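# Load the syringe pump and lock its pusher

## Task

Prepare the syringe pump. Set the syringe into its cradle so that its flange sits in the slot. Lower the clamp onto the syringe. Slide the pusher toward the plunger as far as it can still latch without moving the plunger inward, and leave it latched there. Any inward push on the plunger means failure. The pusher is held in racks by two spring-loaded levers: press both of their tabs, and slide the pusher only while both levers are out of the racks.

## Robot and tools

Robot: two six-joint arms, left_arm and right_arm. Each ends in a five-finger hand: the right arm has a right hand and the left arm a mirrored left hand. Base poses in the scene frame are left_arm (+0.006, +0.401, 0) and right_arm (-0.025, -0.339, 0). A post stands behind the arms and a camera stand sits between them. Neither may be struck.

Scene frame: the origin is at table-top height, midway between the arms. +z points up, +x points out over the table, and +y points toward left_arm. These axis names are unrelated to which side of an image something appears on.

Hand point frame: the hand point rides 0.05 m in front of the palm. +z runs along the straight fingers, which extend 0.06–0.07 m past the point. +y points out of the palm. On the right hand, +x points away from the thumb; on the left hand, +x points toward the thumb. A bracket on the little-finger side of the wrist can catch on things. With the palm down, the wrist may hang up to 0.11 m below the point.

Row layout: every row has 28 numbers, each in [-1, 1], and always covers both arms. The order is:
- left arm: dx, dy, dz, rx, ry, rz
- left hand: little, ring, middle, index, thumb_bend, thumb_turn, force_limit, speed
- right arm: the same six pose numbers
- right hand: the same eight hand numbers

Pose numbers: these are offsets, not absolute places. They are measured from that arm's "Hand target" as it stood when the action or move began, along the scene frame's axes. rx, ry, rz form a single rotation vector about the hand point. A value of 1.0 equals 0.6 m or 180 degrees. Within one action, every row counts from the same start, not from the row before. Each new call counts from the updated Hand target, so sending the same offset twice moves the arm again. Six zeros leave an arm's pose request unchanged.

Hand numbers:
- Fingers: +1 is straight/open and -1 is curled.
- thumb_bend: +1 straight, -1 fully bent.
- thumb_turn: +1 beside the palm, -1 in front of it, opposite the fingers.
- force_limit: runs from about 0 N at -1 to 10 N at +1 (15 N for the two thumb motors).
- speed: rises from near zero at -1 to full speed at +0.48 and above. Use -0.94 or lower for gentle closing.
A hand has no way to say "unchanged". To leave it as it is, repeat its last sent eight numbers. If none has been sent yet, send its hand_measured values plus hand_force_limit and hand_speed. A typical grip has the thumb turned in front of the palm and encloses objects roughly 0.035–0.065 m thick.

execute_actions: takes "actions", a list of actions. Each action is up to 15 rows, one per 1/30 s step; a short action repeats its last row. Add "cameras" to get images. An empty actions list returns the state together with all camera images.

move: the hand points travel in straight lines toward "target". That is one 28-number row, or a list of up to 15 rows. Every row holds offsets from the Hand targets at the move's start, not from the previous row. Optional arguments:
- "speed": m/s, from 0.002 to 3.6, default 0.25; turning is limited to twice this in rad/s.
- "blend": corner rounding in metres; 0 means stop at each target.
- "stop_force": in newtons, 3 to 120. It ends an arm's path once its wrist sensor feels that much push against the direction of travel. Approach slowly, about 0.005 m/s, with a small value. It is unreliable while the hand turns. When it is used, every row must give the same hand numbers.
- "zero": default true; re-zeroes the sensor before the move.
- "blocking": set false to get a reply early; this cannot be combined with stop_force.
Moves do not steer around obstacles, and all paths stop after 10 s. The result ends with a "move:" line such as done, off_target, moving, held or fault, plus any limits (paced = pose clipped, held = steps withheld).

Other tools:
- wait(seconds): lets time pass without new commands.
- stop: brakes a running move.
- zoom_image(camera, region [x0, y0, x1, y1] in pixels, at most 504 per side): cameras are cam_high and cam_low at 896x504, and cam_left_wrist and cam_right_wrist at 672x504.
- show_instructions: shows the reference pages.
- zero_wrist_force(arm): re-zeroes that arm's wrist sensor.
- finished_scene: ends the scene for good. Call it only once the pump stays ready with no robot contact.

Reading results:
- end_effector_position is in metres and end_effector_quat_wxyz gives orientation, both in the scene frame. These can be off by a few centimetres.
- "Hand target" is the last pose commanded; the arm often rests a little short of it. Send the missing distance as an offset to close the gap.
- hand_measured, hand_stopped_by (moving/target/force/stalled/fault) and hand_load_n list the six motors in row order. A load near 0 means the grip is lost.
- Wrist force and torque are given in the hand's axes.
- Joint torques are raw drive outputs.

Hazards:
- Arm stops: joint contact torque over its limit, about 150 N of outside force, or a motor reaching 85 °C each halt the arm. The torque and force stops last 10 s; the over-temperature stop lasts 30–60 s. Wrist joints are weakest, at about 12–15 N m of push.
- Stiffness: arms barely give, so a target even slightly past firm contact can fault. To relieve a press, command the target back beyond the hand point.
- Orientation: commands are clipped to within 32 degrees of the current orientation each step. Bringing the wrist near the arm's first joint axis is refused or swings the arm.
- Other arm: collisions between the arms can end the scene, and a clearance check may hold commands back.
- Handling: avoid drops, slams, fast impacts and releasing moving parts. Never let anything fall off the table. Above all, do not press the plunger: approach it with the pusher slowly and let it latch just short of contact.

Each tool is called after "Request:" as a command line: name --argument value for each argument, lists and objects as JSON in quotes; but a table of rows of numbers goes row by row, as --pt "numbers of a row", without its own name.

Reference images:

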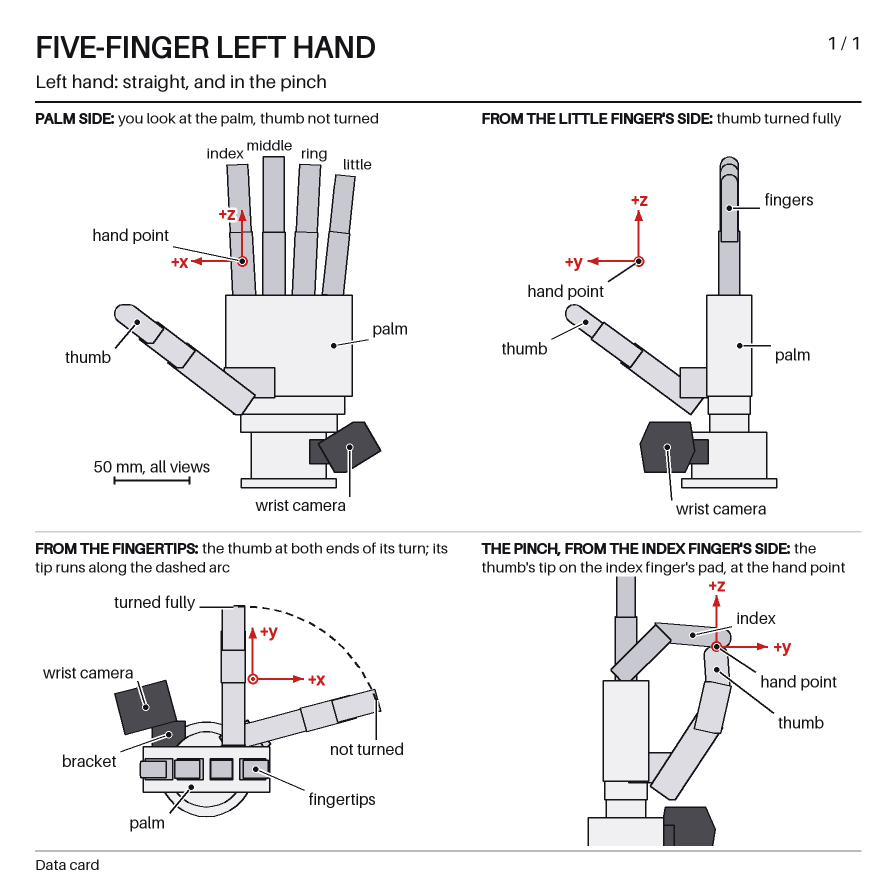

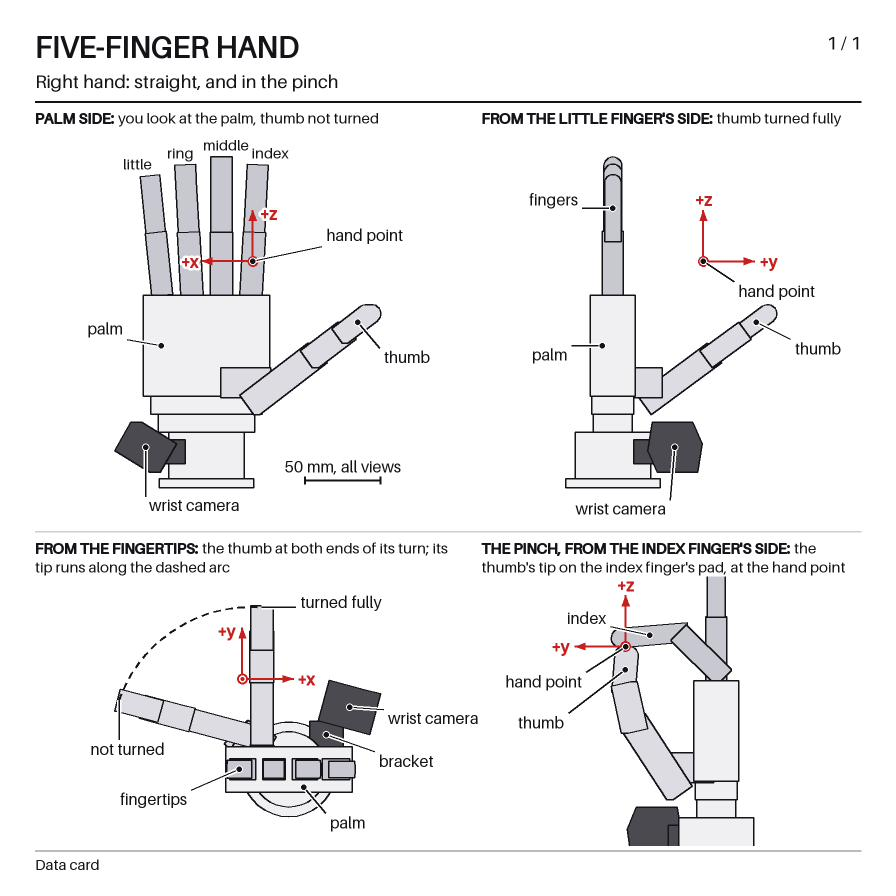

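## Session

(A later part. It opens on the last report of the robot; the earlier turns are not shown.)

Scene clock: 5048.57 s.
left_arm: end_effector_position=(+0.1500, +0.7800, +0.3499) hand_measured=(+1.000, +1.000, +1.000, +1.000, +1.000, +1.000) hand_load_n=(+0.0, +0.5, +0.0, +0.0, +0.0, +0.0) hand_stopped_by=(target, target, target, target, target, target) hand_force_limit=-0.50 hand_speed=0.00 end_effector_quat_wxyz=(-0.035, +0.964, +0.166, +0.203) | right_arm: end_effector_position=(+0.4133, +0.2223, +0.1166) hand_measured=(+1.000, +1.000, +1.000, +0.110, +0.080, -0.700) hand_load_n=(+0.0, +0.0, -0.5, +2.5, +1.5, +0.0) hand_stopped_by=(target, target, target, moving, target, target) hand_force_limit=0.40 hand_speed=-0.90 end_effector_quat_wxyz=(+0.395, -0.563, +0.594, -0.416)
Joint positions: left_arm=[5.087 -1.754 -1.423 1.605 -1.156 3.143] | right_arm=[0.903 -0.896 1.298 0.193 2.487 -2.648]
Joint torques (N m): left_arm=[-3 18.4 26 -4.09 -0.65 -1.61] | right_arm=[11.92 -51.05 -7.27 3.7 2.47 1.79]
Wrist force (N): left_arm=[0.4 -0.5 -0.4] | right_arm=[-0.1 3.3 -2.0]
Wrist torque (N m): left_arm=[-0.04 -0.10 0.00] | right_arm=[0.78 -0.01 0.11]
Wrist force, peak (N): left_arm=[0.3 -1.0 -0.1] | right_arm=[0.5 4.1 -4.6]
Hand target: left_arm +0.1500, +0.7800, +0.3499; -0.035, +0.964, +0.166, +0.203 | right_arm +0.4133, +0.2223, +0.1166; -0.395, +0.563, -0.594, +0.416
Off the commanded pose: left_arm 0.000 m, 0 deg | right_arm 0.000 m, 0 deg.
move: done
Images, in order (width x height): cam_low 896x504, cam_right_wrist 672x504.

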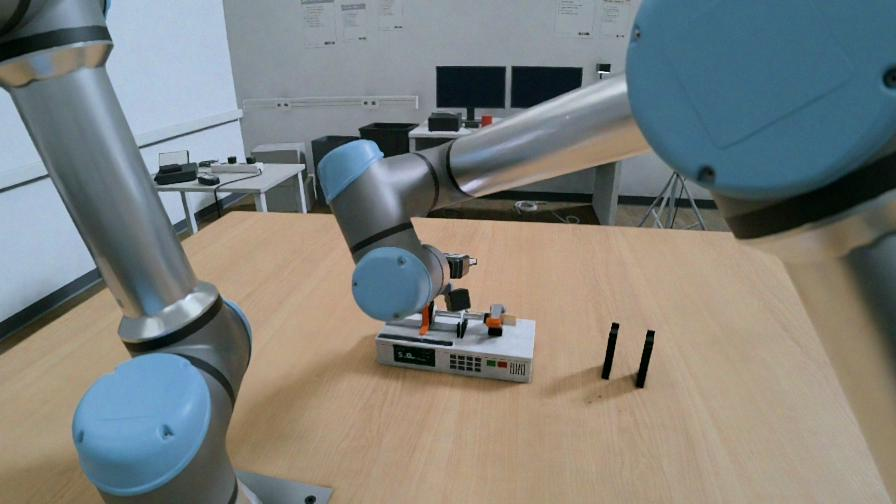

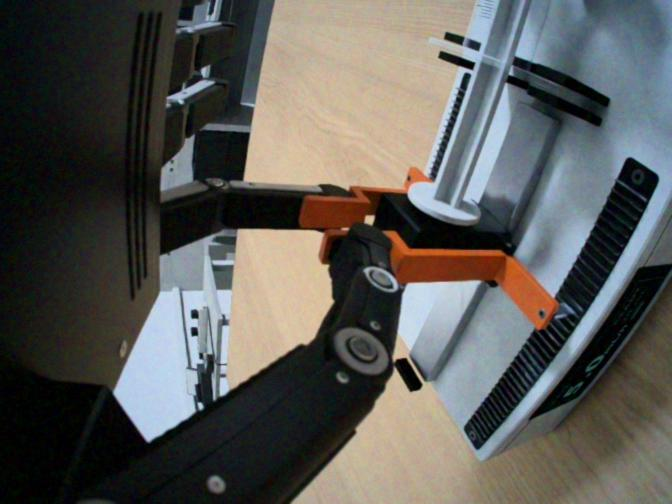

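Request:
move --target '[0,0,0,0,0,0,1,1,1,1,1,1,-0.5,0,-0.005,0,0,0,0,0,1,1,1,0.3,0.08,-0.7,0.4,-0.7]' --speed 0.015 --cameras '["cam_right_wrist","cam_low"]'

Request:
zoom_image --camera "cam_right_wrist" --region '[510, 260, 590, 340]'

Request:
zoom_image --camera "cam_right_wrist" --region '[380, 140, 500, 240]'

Request:
zoom_image --camera "cam_low" --region '[400, 305, 440, 345]'

Scene clock: 5060.50 s.
left_arm: end_effector_position=(+0.1500, +0.7800, +0.3499) hand_measured=(+1.000, +1.000, +1.000, +1.000, +1.000, +1.000) hand_load_n=(+0.0, +0.0, +0.0, +0.0, +0.0, +0.0) hand_stopped_by=(target, target, target, target, target, target) hand_force_limit=-0.50 hand_speed=0.00 end_effector_quat_wxyz=(-0.035, +0.964, +0.166, +0.203) | right_arm: end_effector_position=(+0.4103, +0.2223, +0.1166) hand_measured=(+1.000, +1.000, +1.000, +0.300, +0.080, -0.700) hand_load_n=(+0.0, -0.5, +0.0, +0.0, +0.0, +0.0) hand_stopped_by=(target, target, target, target, target, target) hand_force_limit=0.40 hand_speed=-0.70 end_effector_quat_wxyz=(+0.395, -0.563, +0.594, -0.416)
Joint positions: left_arm=[5.087 -1.754 -1.423 1.605 -1.156 3.143] | right_arm=[0.908 -0.898 1.302 0.195 2.491 -2.644]
Joint torques (N m): left_arm=[-3.39 18.69 25.73 -3.96 -0.77 -1.49] | right_arm=[11.04 -50.83 -7.89 3.58 2.14 1.82]
Wrist force (N): left_arm=[0.2 -0.9 -0.2] | right_arm=[0.5 3.2 -1.5]
Wrist torque (N m): left_arm=[-0.12 -0.06 0.00] | right_arm=[0.79 -0.04 0.11]
Wrist force, peak (N): left_arm=[0.1 -1.0 0.1] | right_arm=[0.0 3.8 -4.2]
Hand target: left_arm +0.1500, +0.7800, +0.3499; -0.035, +0.964, +0.166, +0.203 | right_arm +0.4103, +0.2223, +0.1166; -0.395, +0.563, -0.594, +0.416
Off the commanded pose: left_arm 0.000 m, 0 deg | right_arm 0.000 m, 0 deg.
move: done
Images, in order (width x height): cam_low 896x504, cam_right_wrist 672x504.

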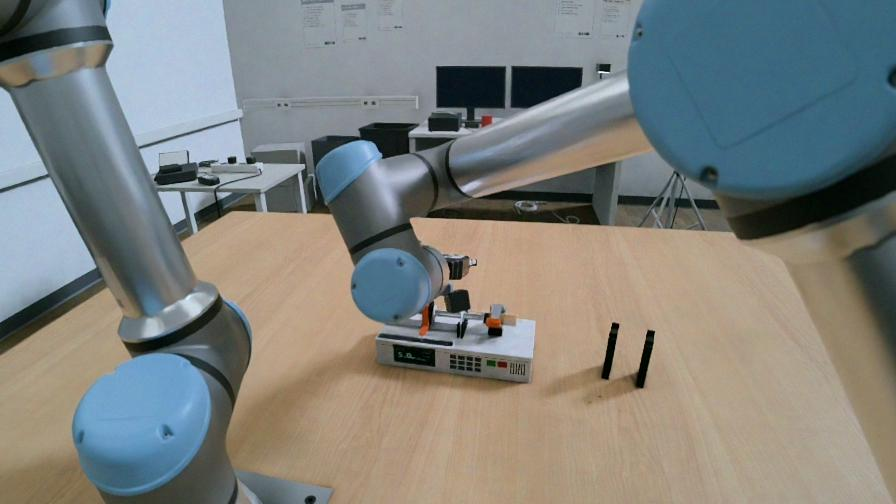

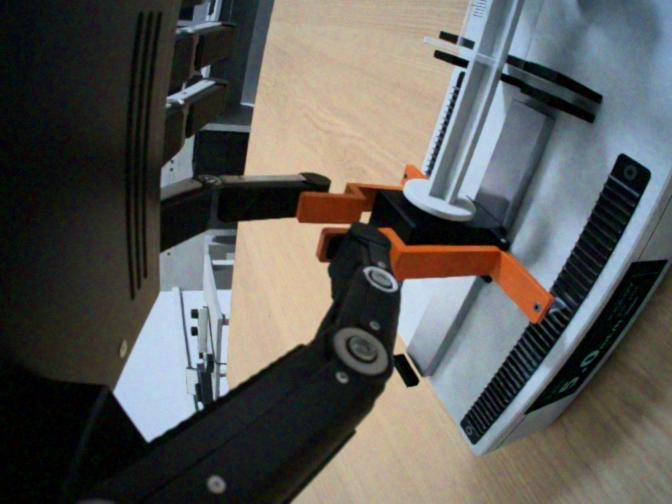

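Scaled by 6.300 from the camera's image (finer frame: 960x720).

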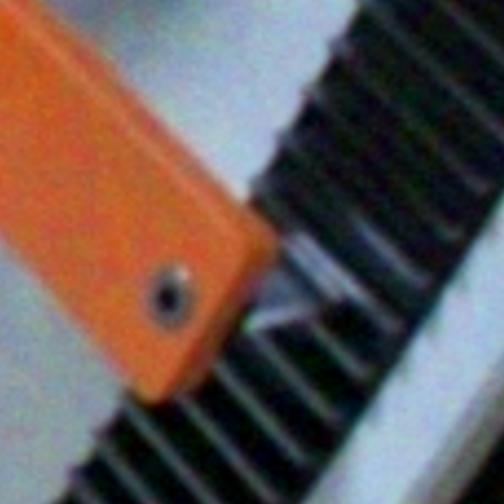

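Scaled by 4.200 from the camera's image (finer frame: 960x720).

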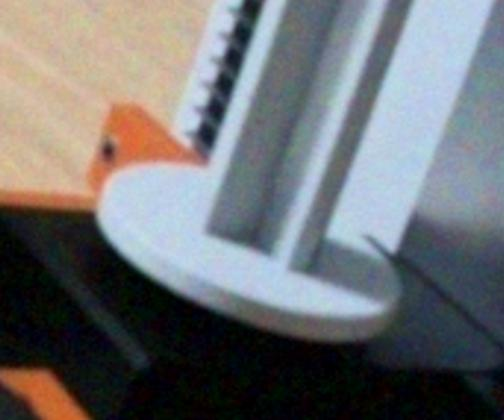

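Scaled by 12.600 from the camera's image (finer frame: 1280x720).

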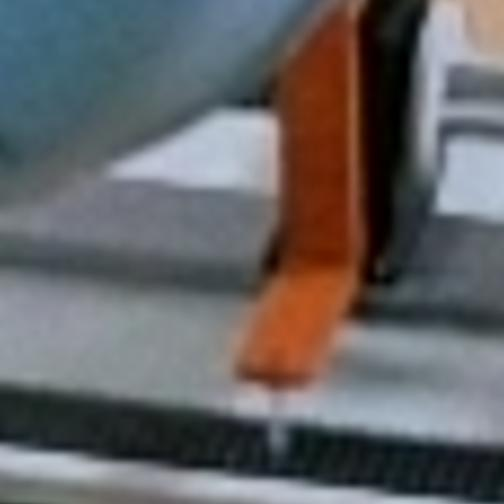

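Request:
move --pt "0 0 0 0 0 0 1 1 1 1 1 1 -0.5 0 -0.004 0 0 0 0 0 1 1 1 0.4 0.08 -0.7 -0.5 -0.5" --pt "0 0 0 0 0 0 1 1 1 1 1 1 -0.5 0 -0.004 0 0.04 0 0 0 1 1 1 0.4 0.08 -0.7 -0.5 -0.5" --pt "0 0 0 0 0 0 1 1 1 1 1 1 -0.5 0 0.006 0.07 0.06 0 0 0 1 1 1 0.4 0.08 -0.7 -0.5 -0.5" --pt "0 0 0 0 0 0 1 1 1 1 1 1 -0.5 0 0.006 0.07 0.06 0 0 0 1 1 1 1 1 1 -0.5 0.2" --pt "0 0 0 0 0 0 1 1 1 1 1 1 -0.5 0 0.07 0.07 -0.02 0 0 0 1 1 1 1 1 1 -0.5 0.2" --speed 0.06 --cameras '["cam_right_wrist","cam_low","cam_high"]'

Request:
zoom_image --camera "cam_right_wrist" --region '[450, 45, 660, 185]'

Request:
zoom_image --camera "cam_low" --region '[400, 290, 460, 350]'

Request:
zoom_image --camera "cam_high" --region '[500, 200, 560, 250]'

Scene clock: 5082.33 s.
left_arm: end_effector_position=(+0.1500, +0.7800, +0.3499) hand_measured=(+1.000, +1.000, +1.000, +1.000, +1.000, +1.000) hand_load_n=(+0.0, +0.0, +0.0, +0.0, +0.0, +0.0) hand_stopped_by=(target, target, target, target, target, target) hand_force_limit=-0.50 hand_speed=0.00 end_effector_quat_wxyz=(-0.035, +0.964, +0.166, +0.203) | right_arm: end_effector_position=(+0.4522, +0.2643, +0.1046) hand_measured=(+1.000, +1.000, +1.000, +1.000, +1.000, +1.000) hand_load_n=(+0.0, +0.0, +0.0, -0.5, +0.0, -0.5) hand_stopped_by=(target, target, target, target, target, target) hand_force_limit=-0.50 hand_speed=0.20 end_effector_quat_wxyz=(+0.395, -0.563, +0.594, -0.416)
Joint positions: left_arm=[5.087 -1.754 -1.423 1.605 -1.156 3.143] | right_arm=[0.892 -0.757 1.08 0.264 2.478 -2.659]
Joint torques (N m): left_arm=[-2.52 18.37 25.09 -3.96 -0.78 -1.47] | right_arm=[-10.37 -35.81 -27.48 -2.27 -0.94 -1.44]
Wrist force (N): left_arm=[-0.4 -0.8 0.0] | right_arm=[0.4 3.3 -1.4]
Wrist torque (N m): left_arm=[-0.11 0.04 -0.04] | right_arm=[0.81 -0.02 0.18]
Wrist force, peak (N): left_arm=[0.3 -1.0 -0.2] | right_arm=[0.4 3.9 -1.2]
Hand target: left_arm +0.1500, +0.7800, +0.3499; -0.035, +0.964, +0.166, +0.203 | right_arm +0.4523, +0.2643, +0.1046; -0.395, +0.563, -0.594, +0.416
Off the commanded pose: left_arm 0.000 m, 0 deg | right_arm 0.000 m, 0 deg.
move: done
Images, in order (width x height): cam_high 896x504, cam_low 896x504, cam_right_wrist 672x504.

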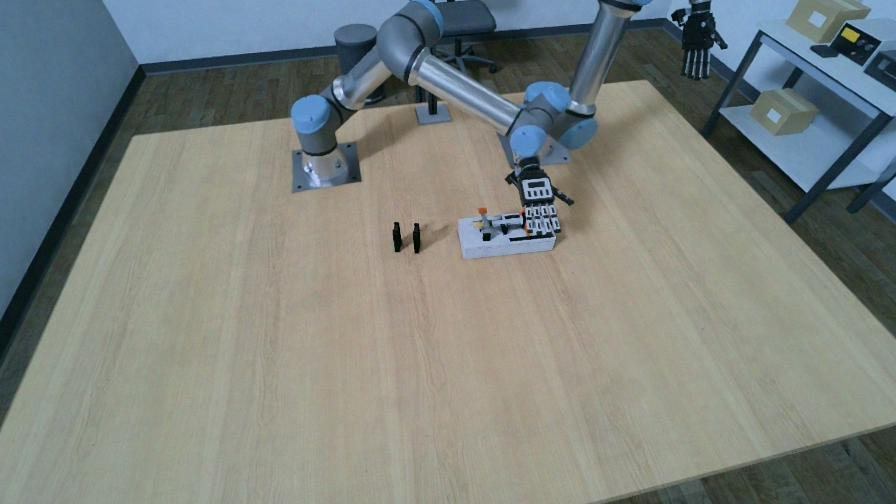

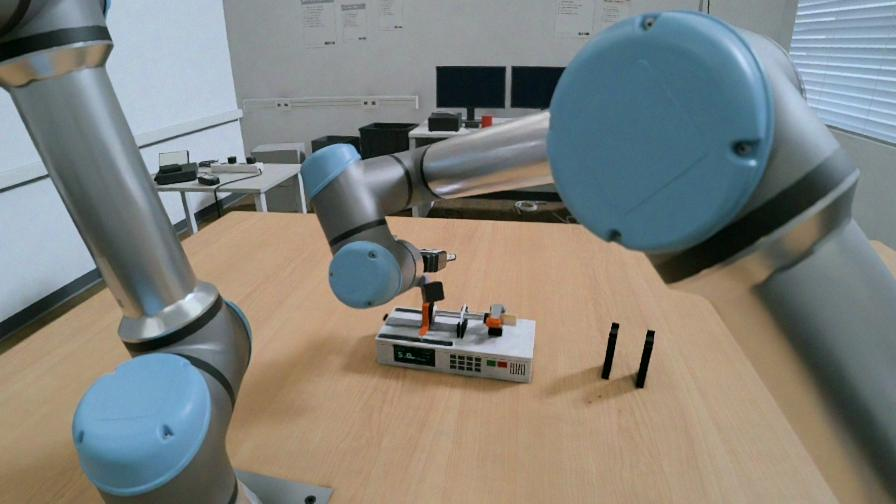

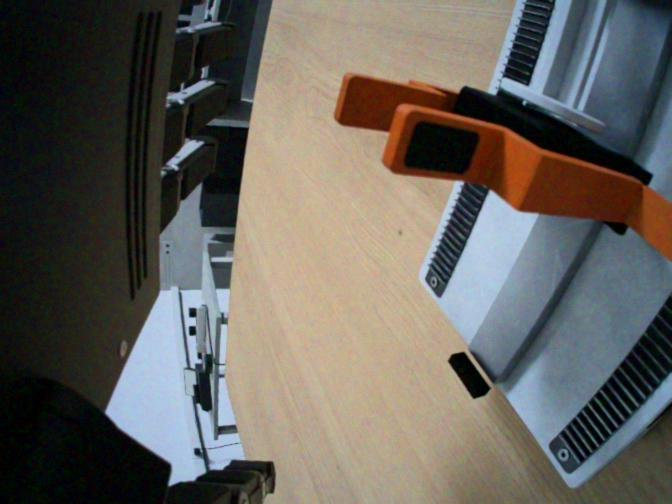

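Scaled by 2.400 from the camera's image (finer frame: 960x720).

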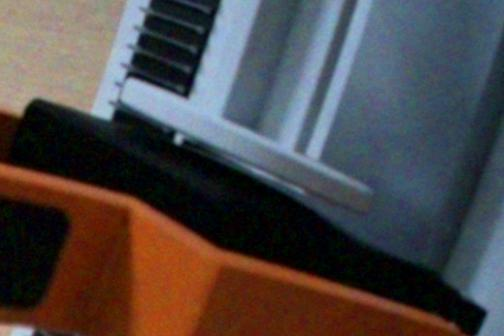

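Scaled by 8.400 from the camera's image (finer frame: 1280x720).

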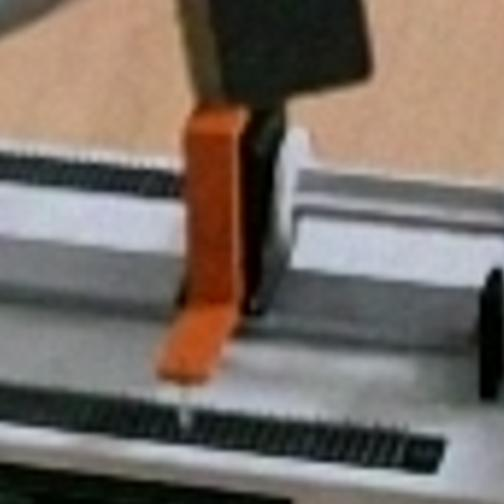

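Scaled by 8.400 from the camera's image (finer frame: 1280x720).

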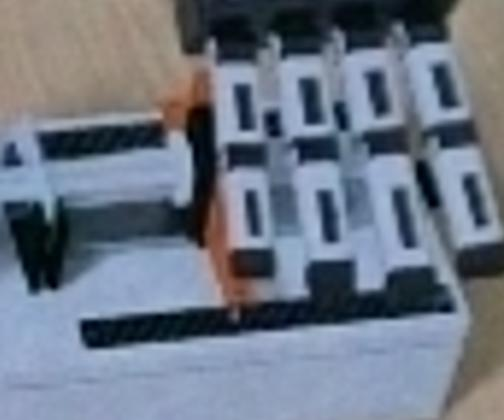

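Request:
zoom_image --camera "cam_right_wrist" --region '[490, 70, 560, 140]'

Request:
zoom_image --camera "cam_right_wrist" --region '[545, 90, 615, 160]'

Request:
move --target '[0,0,0,0,0,0,1,1,1,1,1,1,-0.5,0,0.0003,0.005,0,0,0,0,1,1,1,1,1,1,-0.5,0.2]' --speed 0.04 --cameras '["cam_right_wrist"]'

Request:
zoom_image --camera "cam_right_wrist" --region '[495, 60, 555, 120]'

Request:
zoom_image --camera "cam_right_wrist" --region '[550, 75, 610, 135]'

Scaled by 7.200 from the camera's image (finer frame: 960x720).

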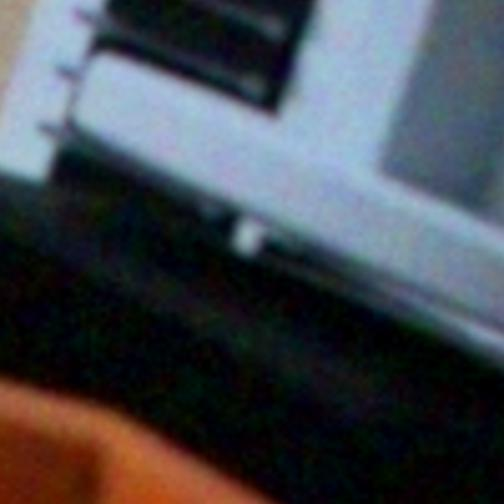

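Scaled by 7.200 from the camera's image (finer frame: 960x720).

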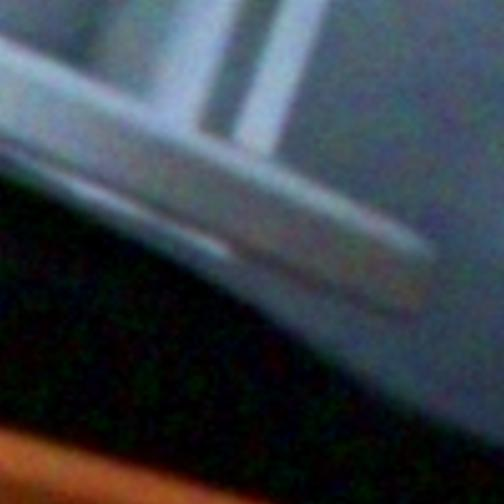

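Scene clock: 5098.73 s.
left_arm: end_effector_position=(+0.1500, +0.7800, +0.3499) hand_measured=(+1.000, +1.000, +1.000, +1.000, +1.000, +1.000) hand_load_n=(+0.0, +0.0, +0.0, +0.0, +0.0, +0.0) hand_stopped_by=(target, target, target, target, target, target) hand_force_limit=-0.50 hand_speed=0.00 end_effector_quat_wxyz=(-0.035, +0.964, +0.166, +0.203) | right_arm: end_effector_position=(+0.4525, +0.2672, +0.1046) hand_measured=(+1.000, +1.000, +1.000, +1.000, +1.000, +1.000) hand_load_n=(+0.0, +0.0, +0.0, +0.0, +0.0, -0.5) hand_stopped_by=(target, target, target, target, target, target) hand_force_limit=-0.50 hand_speed=0.20 end_effector_quat_wxyz=(+0.395, -0.563, +0.594, -0.416)
Joint positions: left_arm=[5.087 -1.754 -1.423 1.605 -1.156 3.143] | right_arm=[0.894 -0.749 1.066 0.271 2.48 -2.657]
Joint torques (N m): left_arm=[-2.35 17.83 25.38 -3.9 -0.69 -1.41] | right_arm=[12.76 -35.2 -26.23 3.58 2.41 1.86]
Wrist force (N): left_arm=[0.1 -0.2 -0.2] | right_arm=[0.3 2.9 -1.2]
Wrist torque (N m): left_arm=[-0.01 -0.04 -0.03] | right_arm=[0.74 -0.01 0.07]
Wrist force, peak (N): left_arm=[-0.1 -1.1 -0.1] | right_arm=[0.5 3.6 -1.1]
Hand target: left_arm +0.1500, +0.7800, +0.3499; -0.035, +0.964, +0.166, +0.203 | right_arm +0.4524, +0.2673, +0.1046; -0.395, +0.563, -0.594, +0.416
Off the commanded pose: left_arm 0.000 m, 0 deg | right_arm 0.000 m, 0 deg.
move: done

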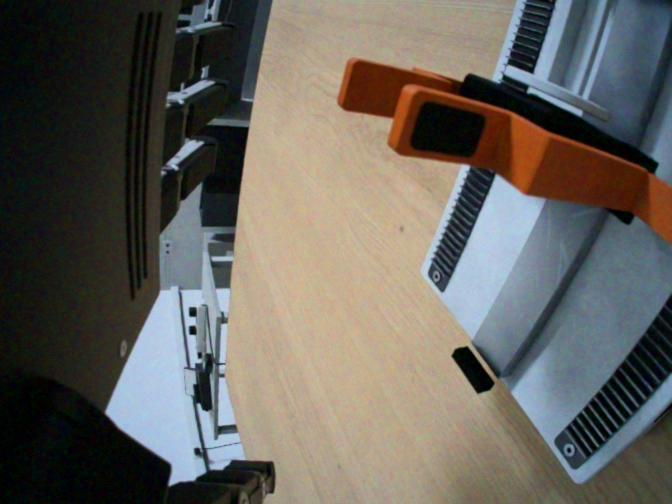

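Scaled by 8.400 from the camera's image (finer frame: 960x720).

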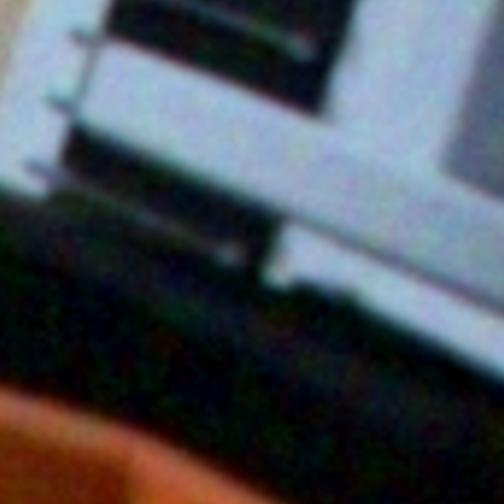

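Scaled by 8.400 from the camera's image (finer frame: 960x720).

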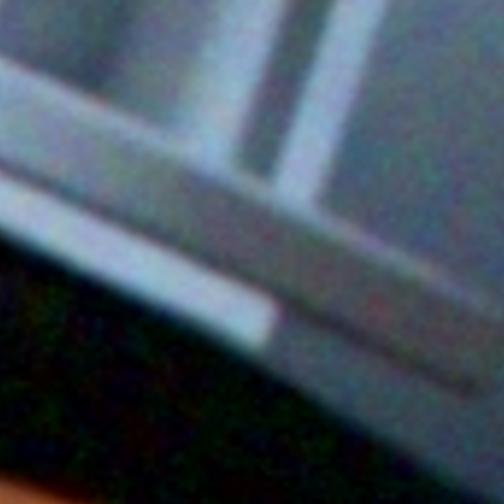

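Request:
move --target '[0,0,0,0,0,0,1,1,1,1,1,1,-0.5,0,0.0283,0.06,0.08,0,0,0,1,1,1,1,1,1,-0.5,0.2]' --speed 0.1 --cameras '["cam_right_wrist"]'

Scene clock: 5137.13 s.
left_arm: end_effector_position=(+0.1500, +0.7800, +0.3499) hand_measured=(+1.000, +1.000, +1.000, +1.000, +1.000, +1.000) hand_load_n=(+0.0, +0.0, +0.0, +0.0, +0.0, +0.0) hand_stopped_by=(target, target, target, target, target, target) hand_force_limit=-0.50 hand_speed=0.00 end_effector_quat_wxyz=(-0.035, +0.964, +0.166, +0.203) | right_arm: end_effector_position=(+0.4694, +0.3033, +0.1526) hand_measured=(+1.000, +1.000, +1.000, +1.000, +1.000, +1.000) hand_load_n=(+0.0, +0.0, +0.0, +0.0, +0.0, +0.0) hand_stopped_by=(target, target, target, target, target, target) hand_force_limit=-0.50 hand_speed=0.20 end_effector_quat_wxyz=(+0.395, -0.563, +0.594, -0.416)
Joint positions: left_arm=[5.087 -1.754 -1.423 1.605 -1.156 3.143] | right_arm=[0.905 -0.66 0.778 0.479 2.489 -2.647]
Joint torques (N m): left_arm=[-1.47 17.92 25.29 -3.75 -0.78 -1.42] | right_arm=[12.38 -39.2 -27.63 3.64 2.46 1.81]
Wrist force (N): left_arm=[0.1 -0.4 0.1] | right_arm=[0.5 2.9 -1.0]
Wrist torque (N m): left_arm=[-0.06 -0.02 -0.02] | right_arm=[0.73 -0.05 0.09]
Wrist force, peak (N): left_arm=[-0.1 -1.0 0.6] | right_arm=[1.0 3.4 -1.7]
Hand target: left_arm +0.1500, +0.7800, +0.3499; -0.035, +0.964, +0.166, +0.203 | right_arm +0.4694, +0.3033, +0.1526; -0.395, +0.563, -0.594, +0.416
Off the commanded pose: left_arm 0.000 m, 0 deg | right_arm 0.000 m, 0 deg.
move: done

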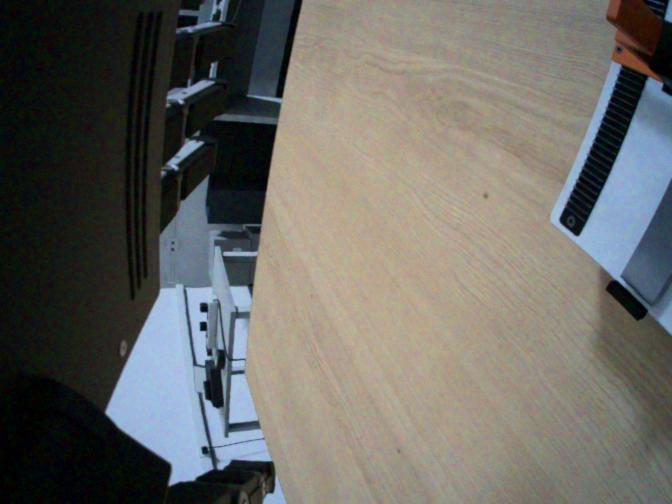

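Request:
move --target '[0,0,0,0,0,0,1,1,1,1,1,1,-0.5,0,-0.0833,-0.055,-0.01,0,0,0,1,1,1,1,1,1,-0.5,0.2]' --speed 0.1 --cameras '["cam_right_wrist"]'

Request:
zoom_image --camera "cam_right_wrist" --region '[380, 0, 672, 220]'

Scene clock: 5145.50 s.
left_arm: end_effector_position=(+0.1500, +0.7800, +0.3499) hand_measured=(+1.000, +1.000, +1.000, +1.000, +1.000, +1.000) hand_load_n=(+0.0, +0.0, +0.0, +0.0, +0.0, +0.0) hand_stopped_by=(target, target, target, target, target, target) hand_force_limit=-0.50 hand_speed=0.00 end_effector_quat_wxyz=(-0.035, +0.964, +0.166, +0.203) | right_arm: end_effector_position=(+0.4195, +0.2703, +0.1466) hand_measured=(+1.000, +1.000, +1.000, +1.000, +1.000, +1.000) hand_load_n=(+0.0, +0.0, +0.0, -0.5, +0.0, -0.5) hand_stopped_by=(target, target, target, target, target, target) hand_force_limit=-0.50 hand_speed=0.20 end_effector_quat_wxyz=(+0.395, -0.563, +0.594, -0.417)
Joint positions: left_arm=[5.087 -1.754 -1.423 1.605 -1.156 3.143] | right_arm=[0.94 -0.798 1.048 0.373 2.518 -2.613]
Joint torques (N m): left_arm=[-2.65 18.85 24.65 -3.78 -0.78 -1.4] | right_arm=[11.99 -56.02 -8.39 -2.27 1.6 -1.69]
Wrist force (N): left_arm=[0.1 -0.8 -0.2] | right_arm=[0.6 2.6 -1.2]
Wrist torque (N m): left_arm=[-0.09 -0.05 -0.01] | right_arm=[0.67 -0.06 0.15]
Wrist force, peak (N): left_arm=[0.3 -1.0 -0.4] | right_arm=[0.7 3.6 -1.5]
Hand target: left_arm +0.1500, +0.7800, +0.3499; -0.035, +0.964, +0.166, +0.203 | right_arm +0.4194, +0.2703, +0.1466; -0.395, +0.563, -0.594, +0.416
Off the commanded pose: left_arm 0.000 m, 0 deg | right_arm 0.000 m, 0 deg.
move: done

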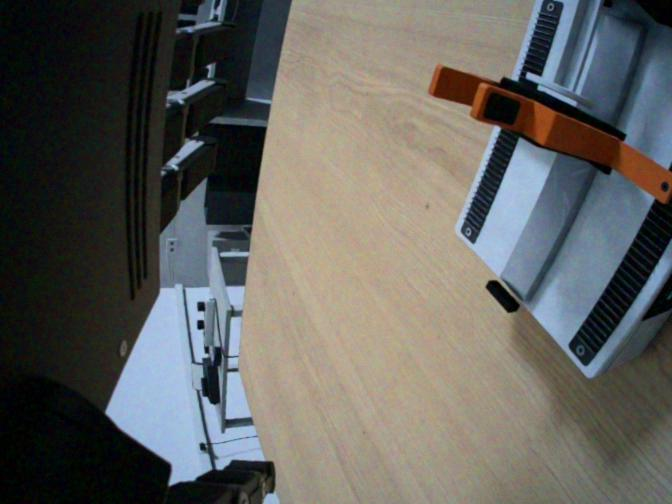

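Scaled by 1.726 from the camera's image (finer frame: 960x720).

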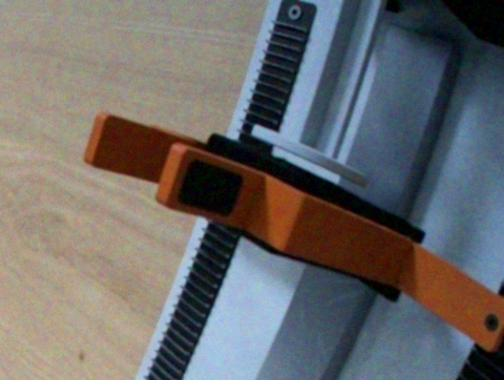

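Request:
move --pt "0 0 0 0 0 0 1 1 1 1 1 1 -0.5 0 -0.1 0.05 0.1 0 0 0 1 1 1 1 1 1 -0.5 0.2" --pt "0 0 0 0 0 0 1 1 1 1 1 1 -0.5 0 -0.25 0.0 0.2 0 0 0 1 1 1 1 1 1 -0.5 0.2" --speed 0.15 --blend '[0.03,0]' --cameras '["all"]'

Request:
zoom_image --camera "cam_high" --region '[500, 200, 560, 250]'

Request:
zoom_image --camera "cam_high" --region '[515, 215, 545, 245]'

Request:
zoom_image --camera "cam_low" --region '[370, 290, 540, 390]'

Request:
zoom_image --camera "cam_low" --region '[405, 295, 455, 345]'

Scene clock: 5163.43 s.
left_arm: end_effector_position=(+0.1500, +0.7800, +0.3499) hand_measured=(+1.000, +1.000, +1.000, +1.000, +1.000, +1.000) hand_load_n=(+0.0, +0.0, +0.0, +0.0, +0.0, +0.0) hand_stopped_by=(target, target, target, target, target, target) hand_force_limit=-0.50 hand_speed=0.00 end_effector_quat_wxyz=(-0.035, +0.964, +0.166, +0.203) | right_arm: end_effector_position=(+0.2695, +0.2703, +0.2665) hand_measured=(+1.000, +1.000, +1.000, +1.000, +1.000, +1.000) hand_load_n=(+0.0, +0.0, +0.0, +0.0, +0.0, +0.0) hand_stopped_by=(target, target, target, target, target, target) hand_force_limit=-0.50 hand_speed=0.20 end_effector_quat_wxyz=(+0.395, -0.563, +0.594, -0.416)
Joint positions: left_arm=[5.087 -1.754 -1.423 1.605 -1.156 3.143] | right_arm=[1.164 -0.897 0.954 0.822 2.683 -2.316]
Joint torques (N m): left_arm=[-2.42 18.71 24.24 -3.86 -0.62 -1.29] | right_arm=[12.11 -51.61 -26.25 4.38 2.8 1.78]
Wrist force (N): left_arm=[0.1 -0.9 0.2] | right_arm=[0.0 2.9 -1.1]
Wrist torque (N m): left_arm=[-0.15 -0.02 0.00] | right_arm=[0.73 0.05 0.06]
Wrist force, peak (N): left_arm=[0.1 -1.1 -0.2] | right_arm=[0.2 3.5 -1.5]
Hand target: left_arm +0.1500, +0.7800, +0.3499; -0.035, +0.964, +0.166, +0.203 | right_arm +0.2694, +0.2703, +0.2666; -0.395, +0.563, -0.594, +0.416
Off the commanded pose: left_arm 0.000 m, 0 deg | right_arm 0.000 m, 0 deg.
move: done

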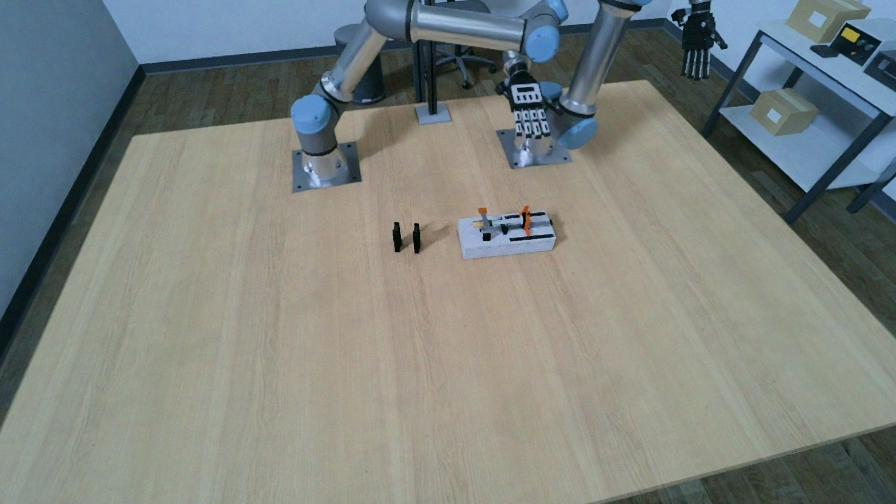

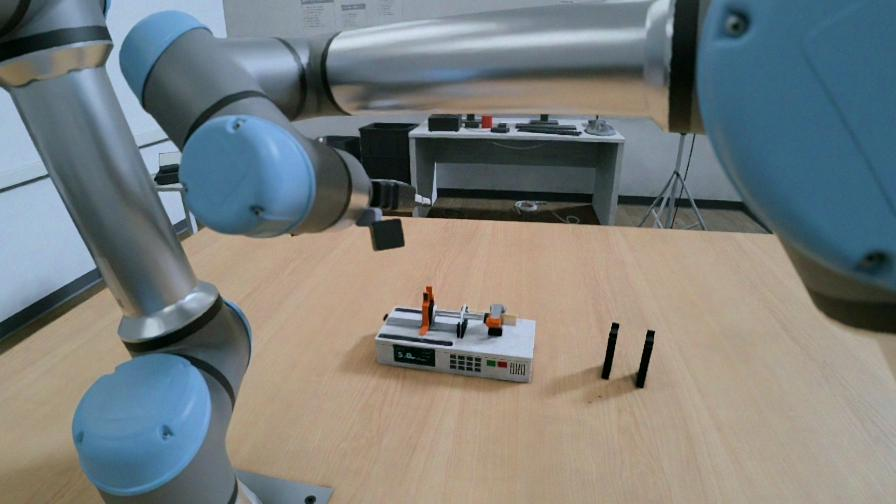

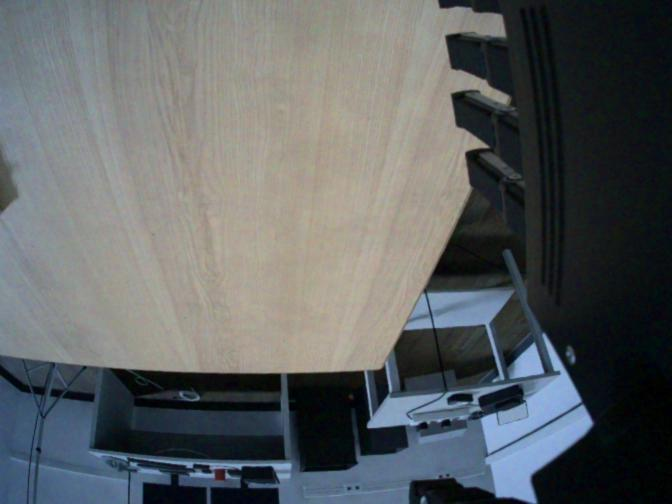

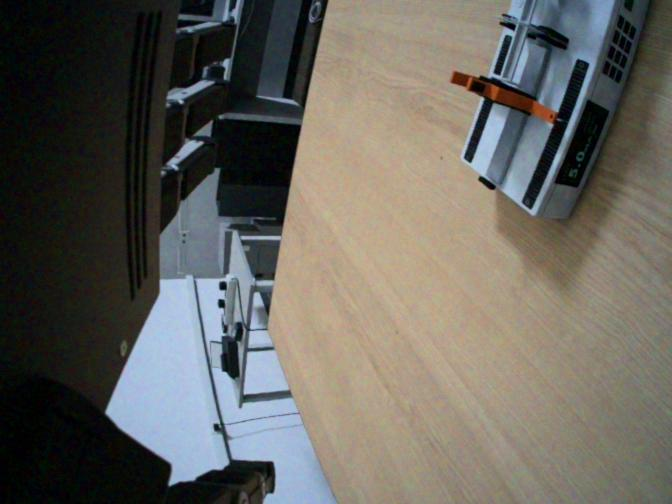

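Scaled by 8.400 from the camera's image (finer frame: 1280x720).

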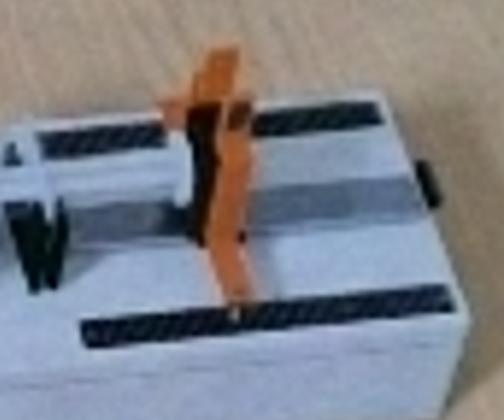

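Scaled by 16.800 from the camera's image (finer frame: 1280x720).

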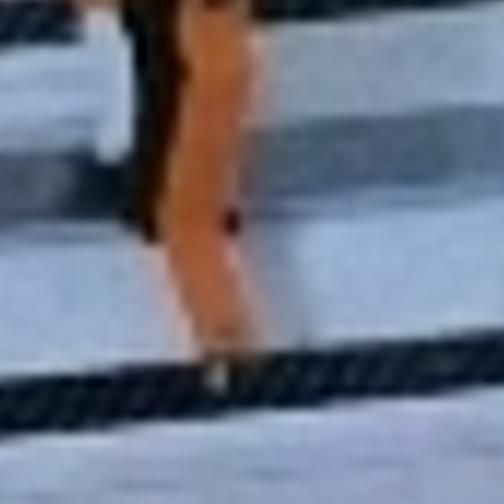

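Scaled by 2.965 from the camera's image (finer frame: 1280x720).

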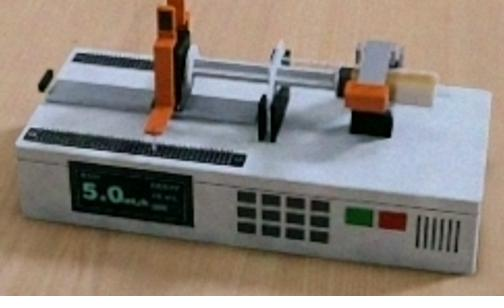

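Scaled by 10.080 from the camera's image (finer frame: 1280x720).

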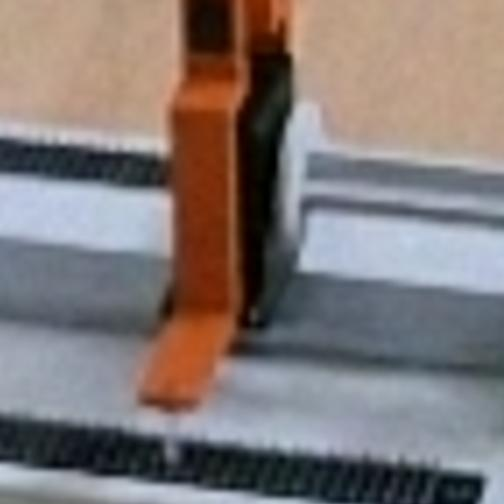

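Request:
finished_scene

The scene is finished: the task was done.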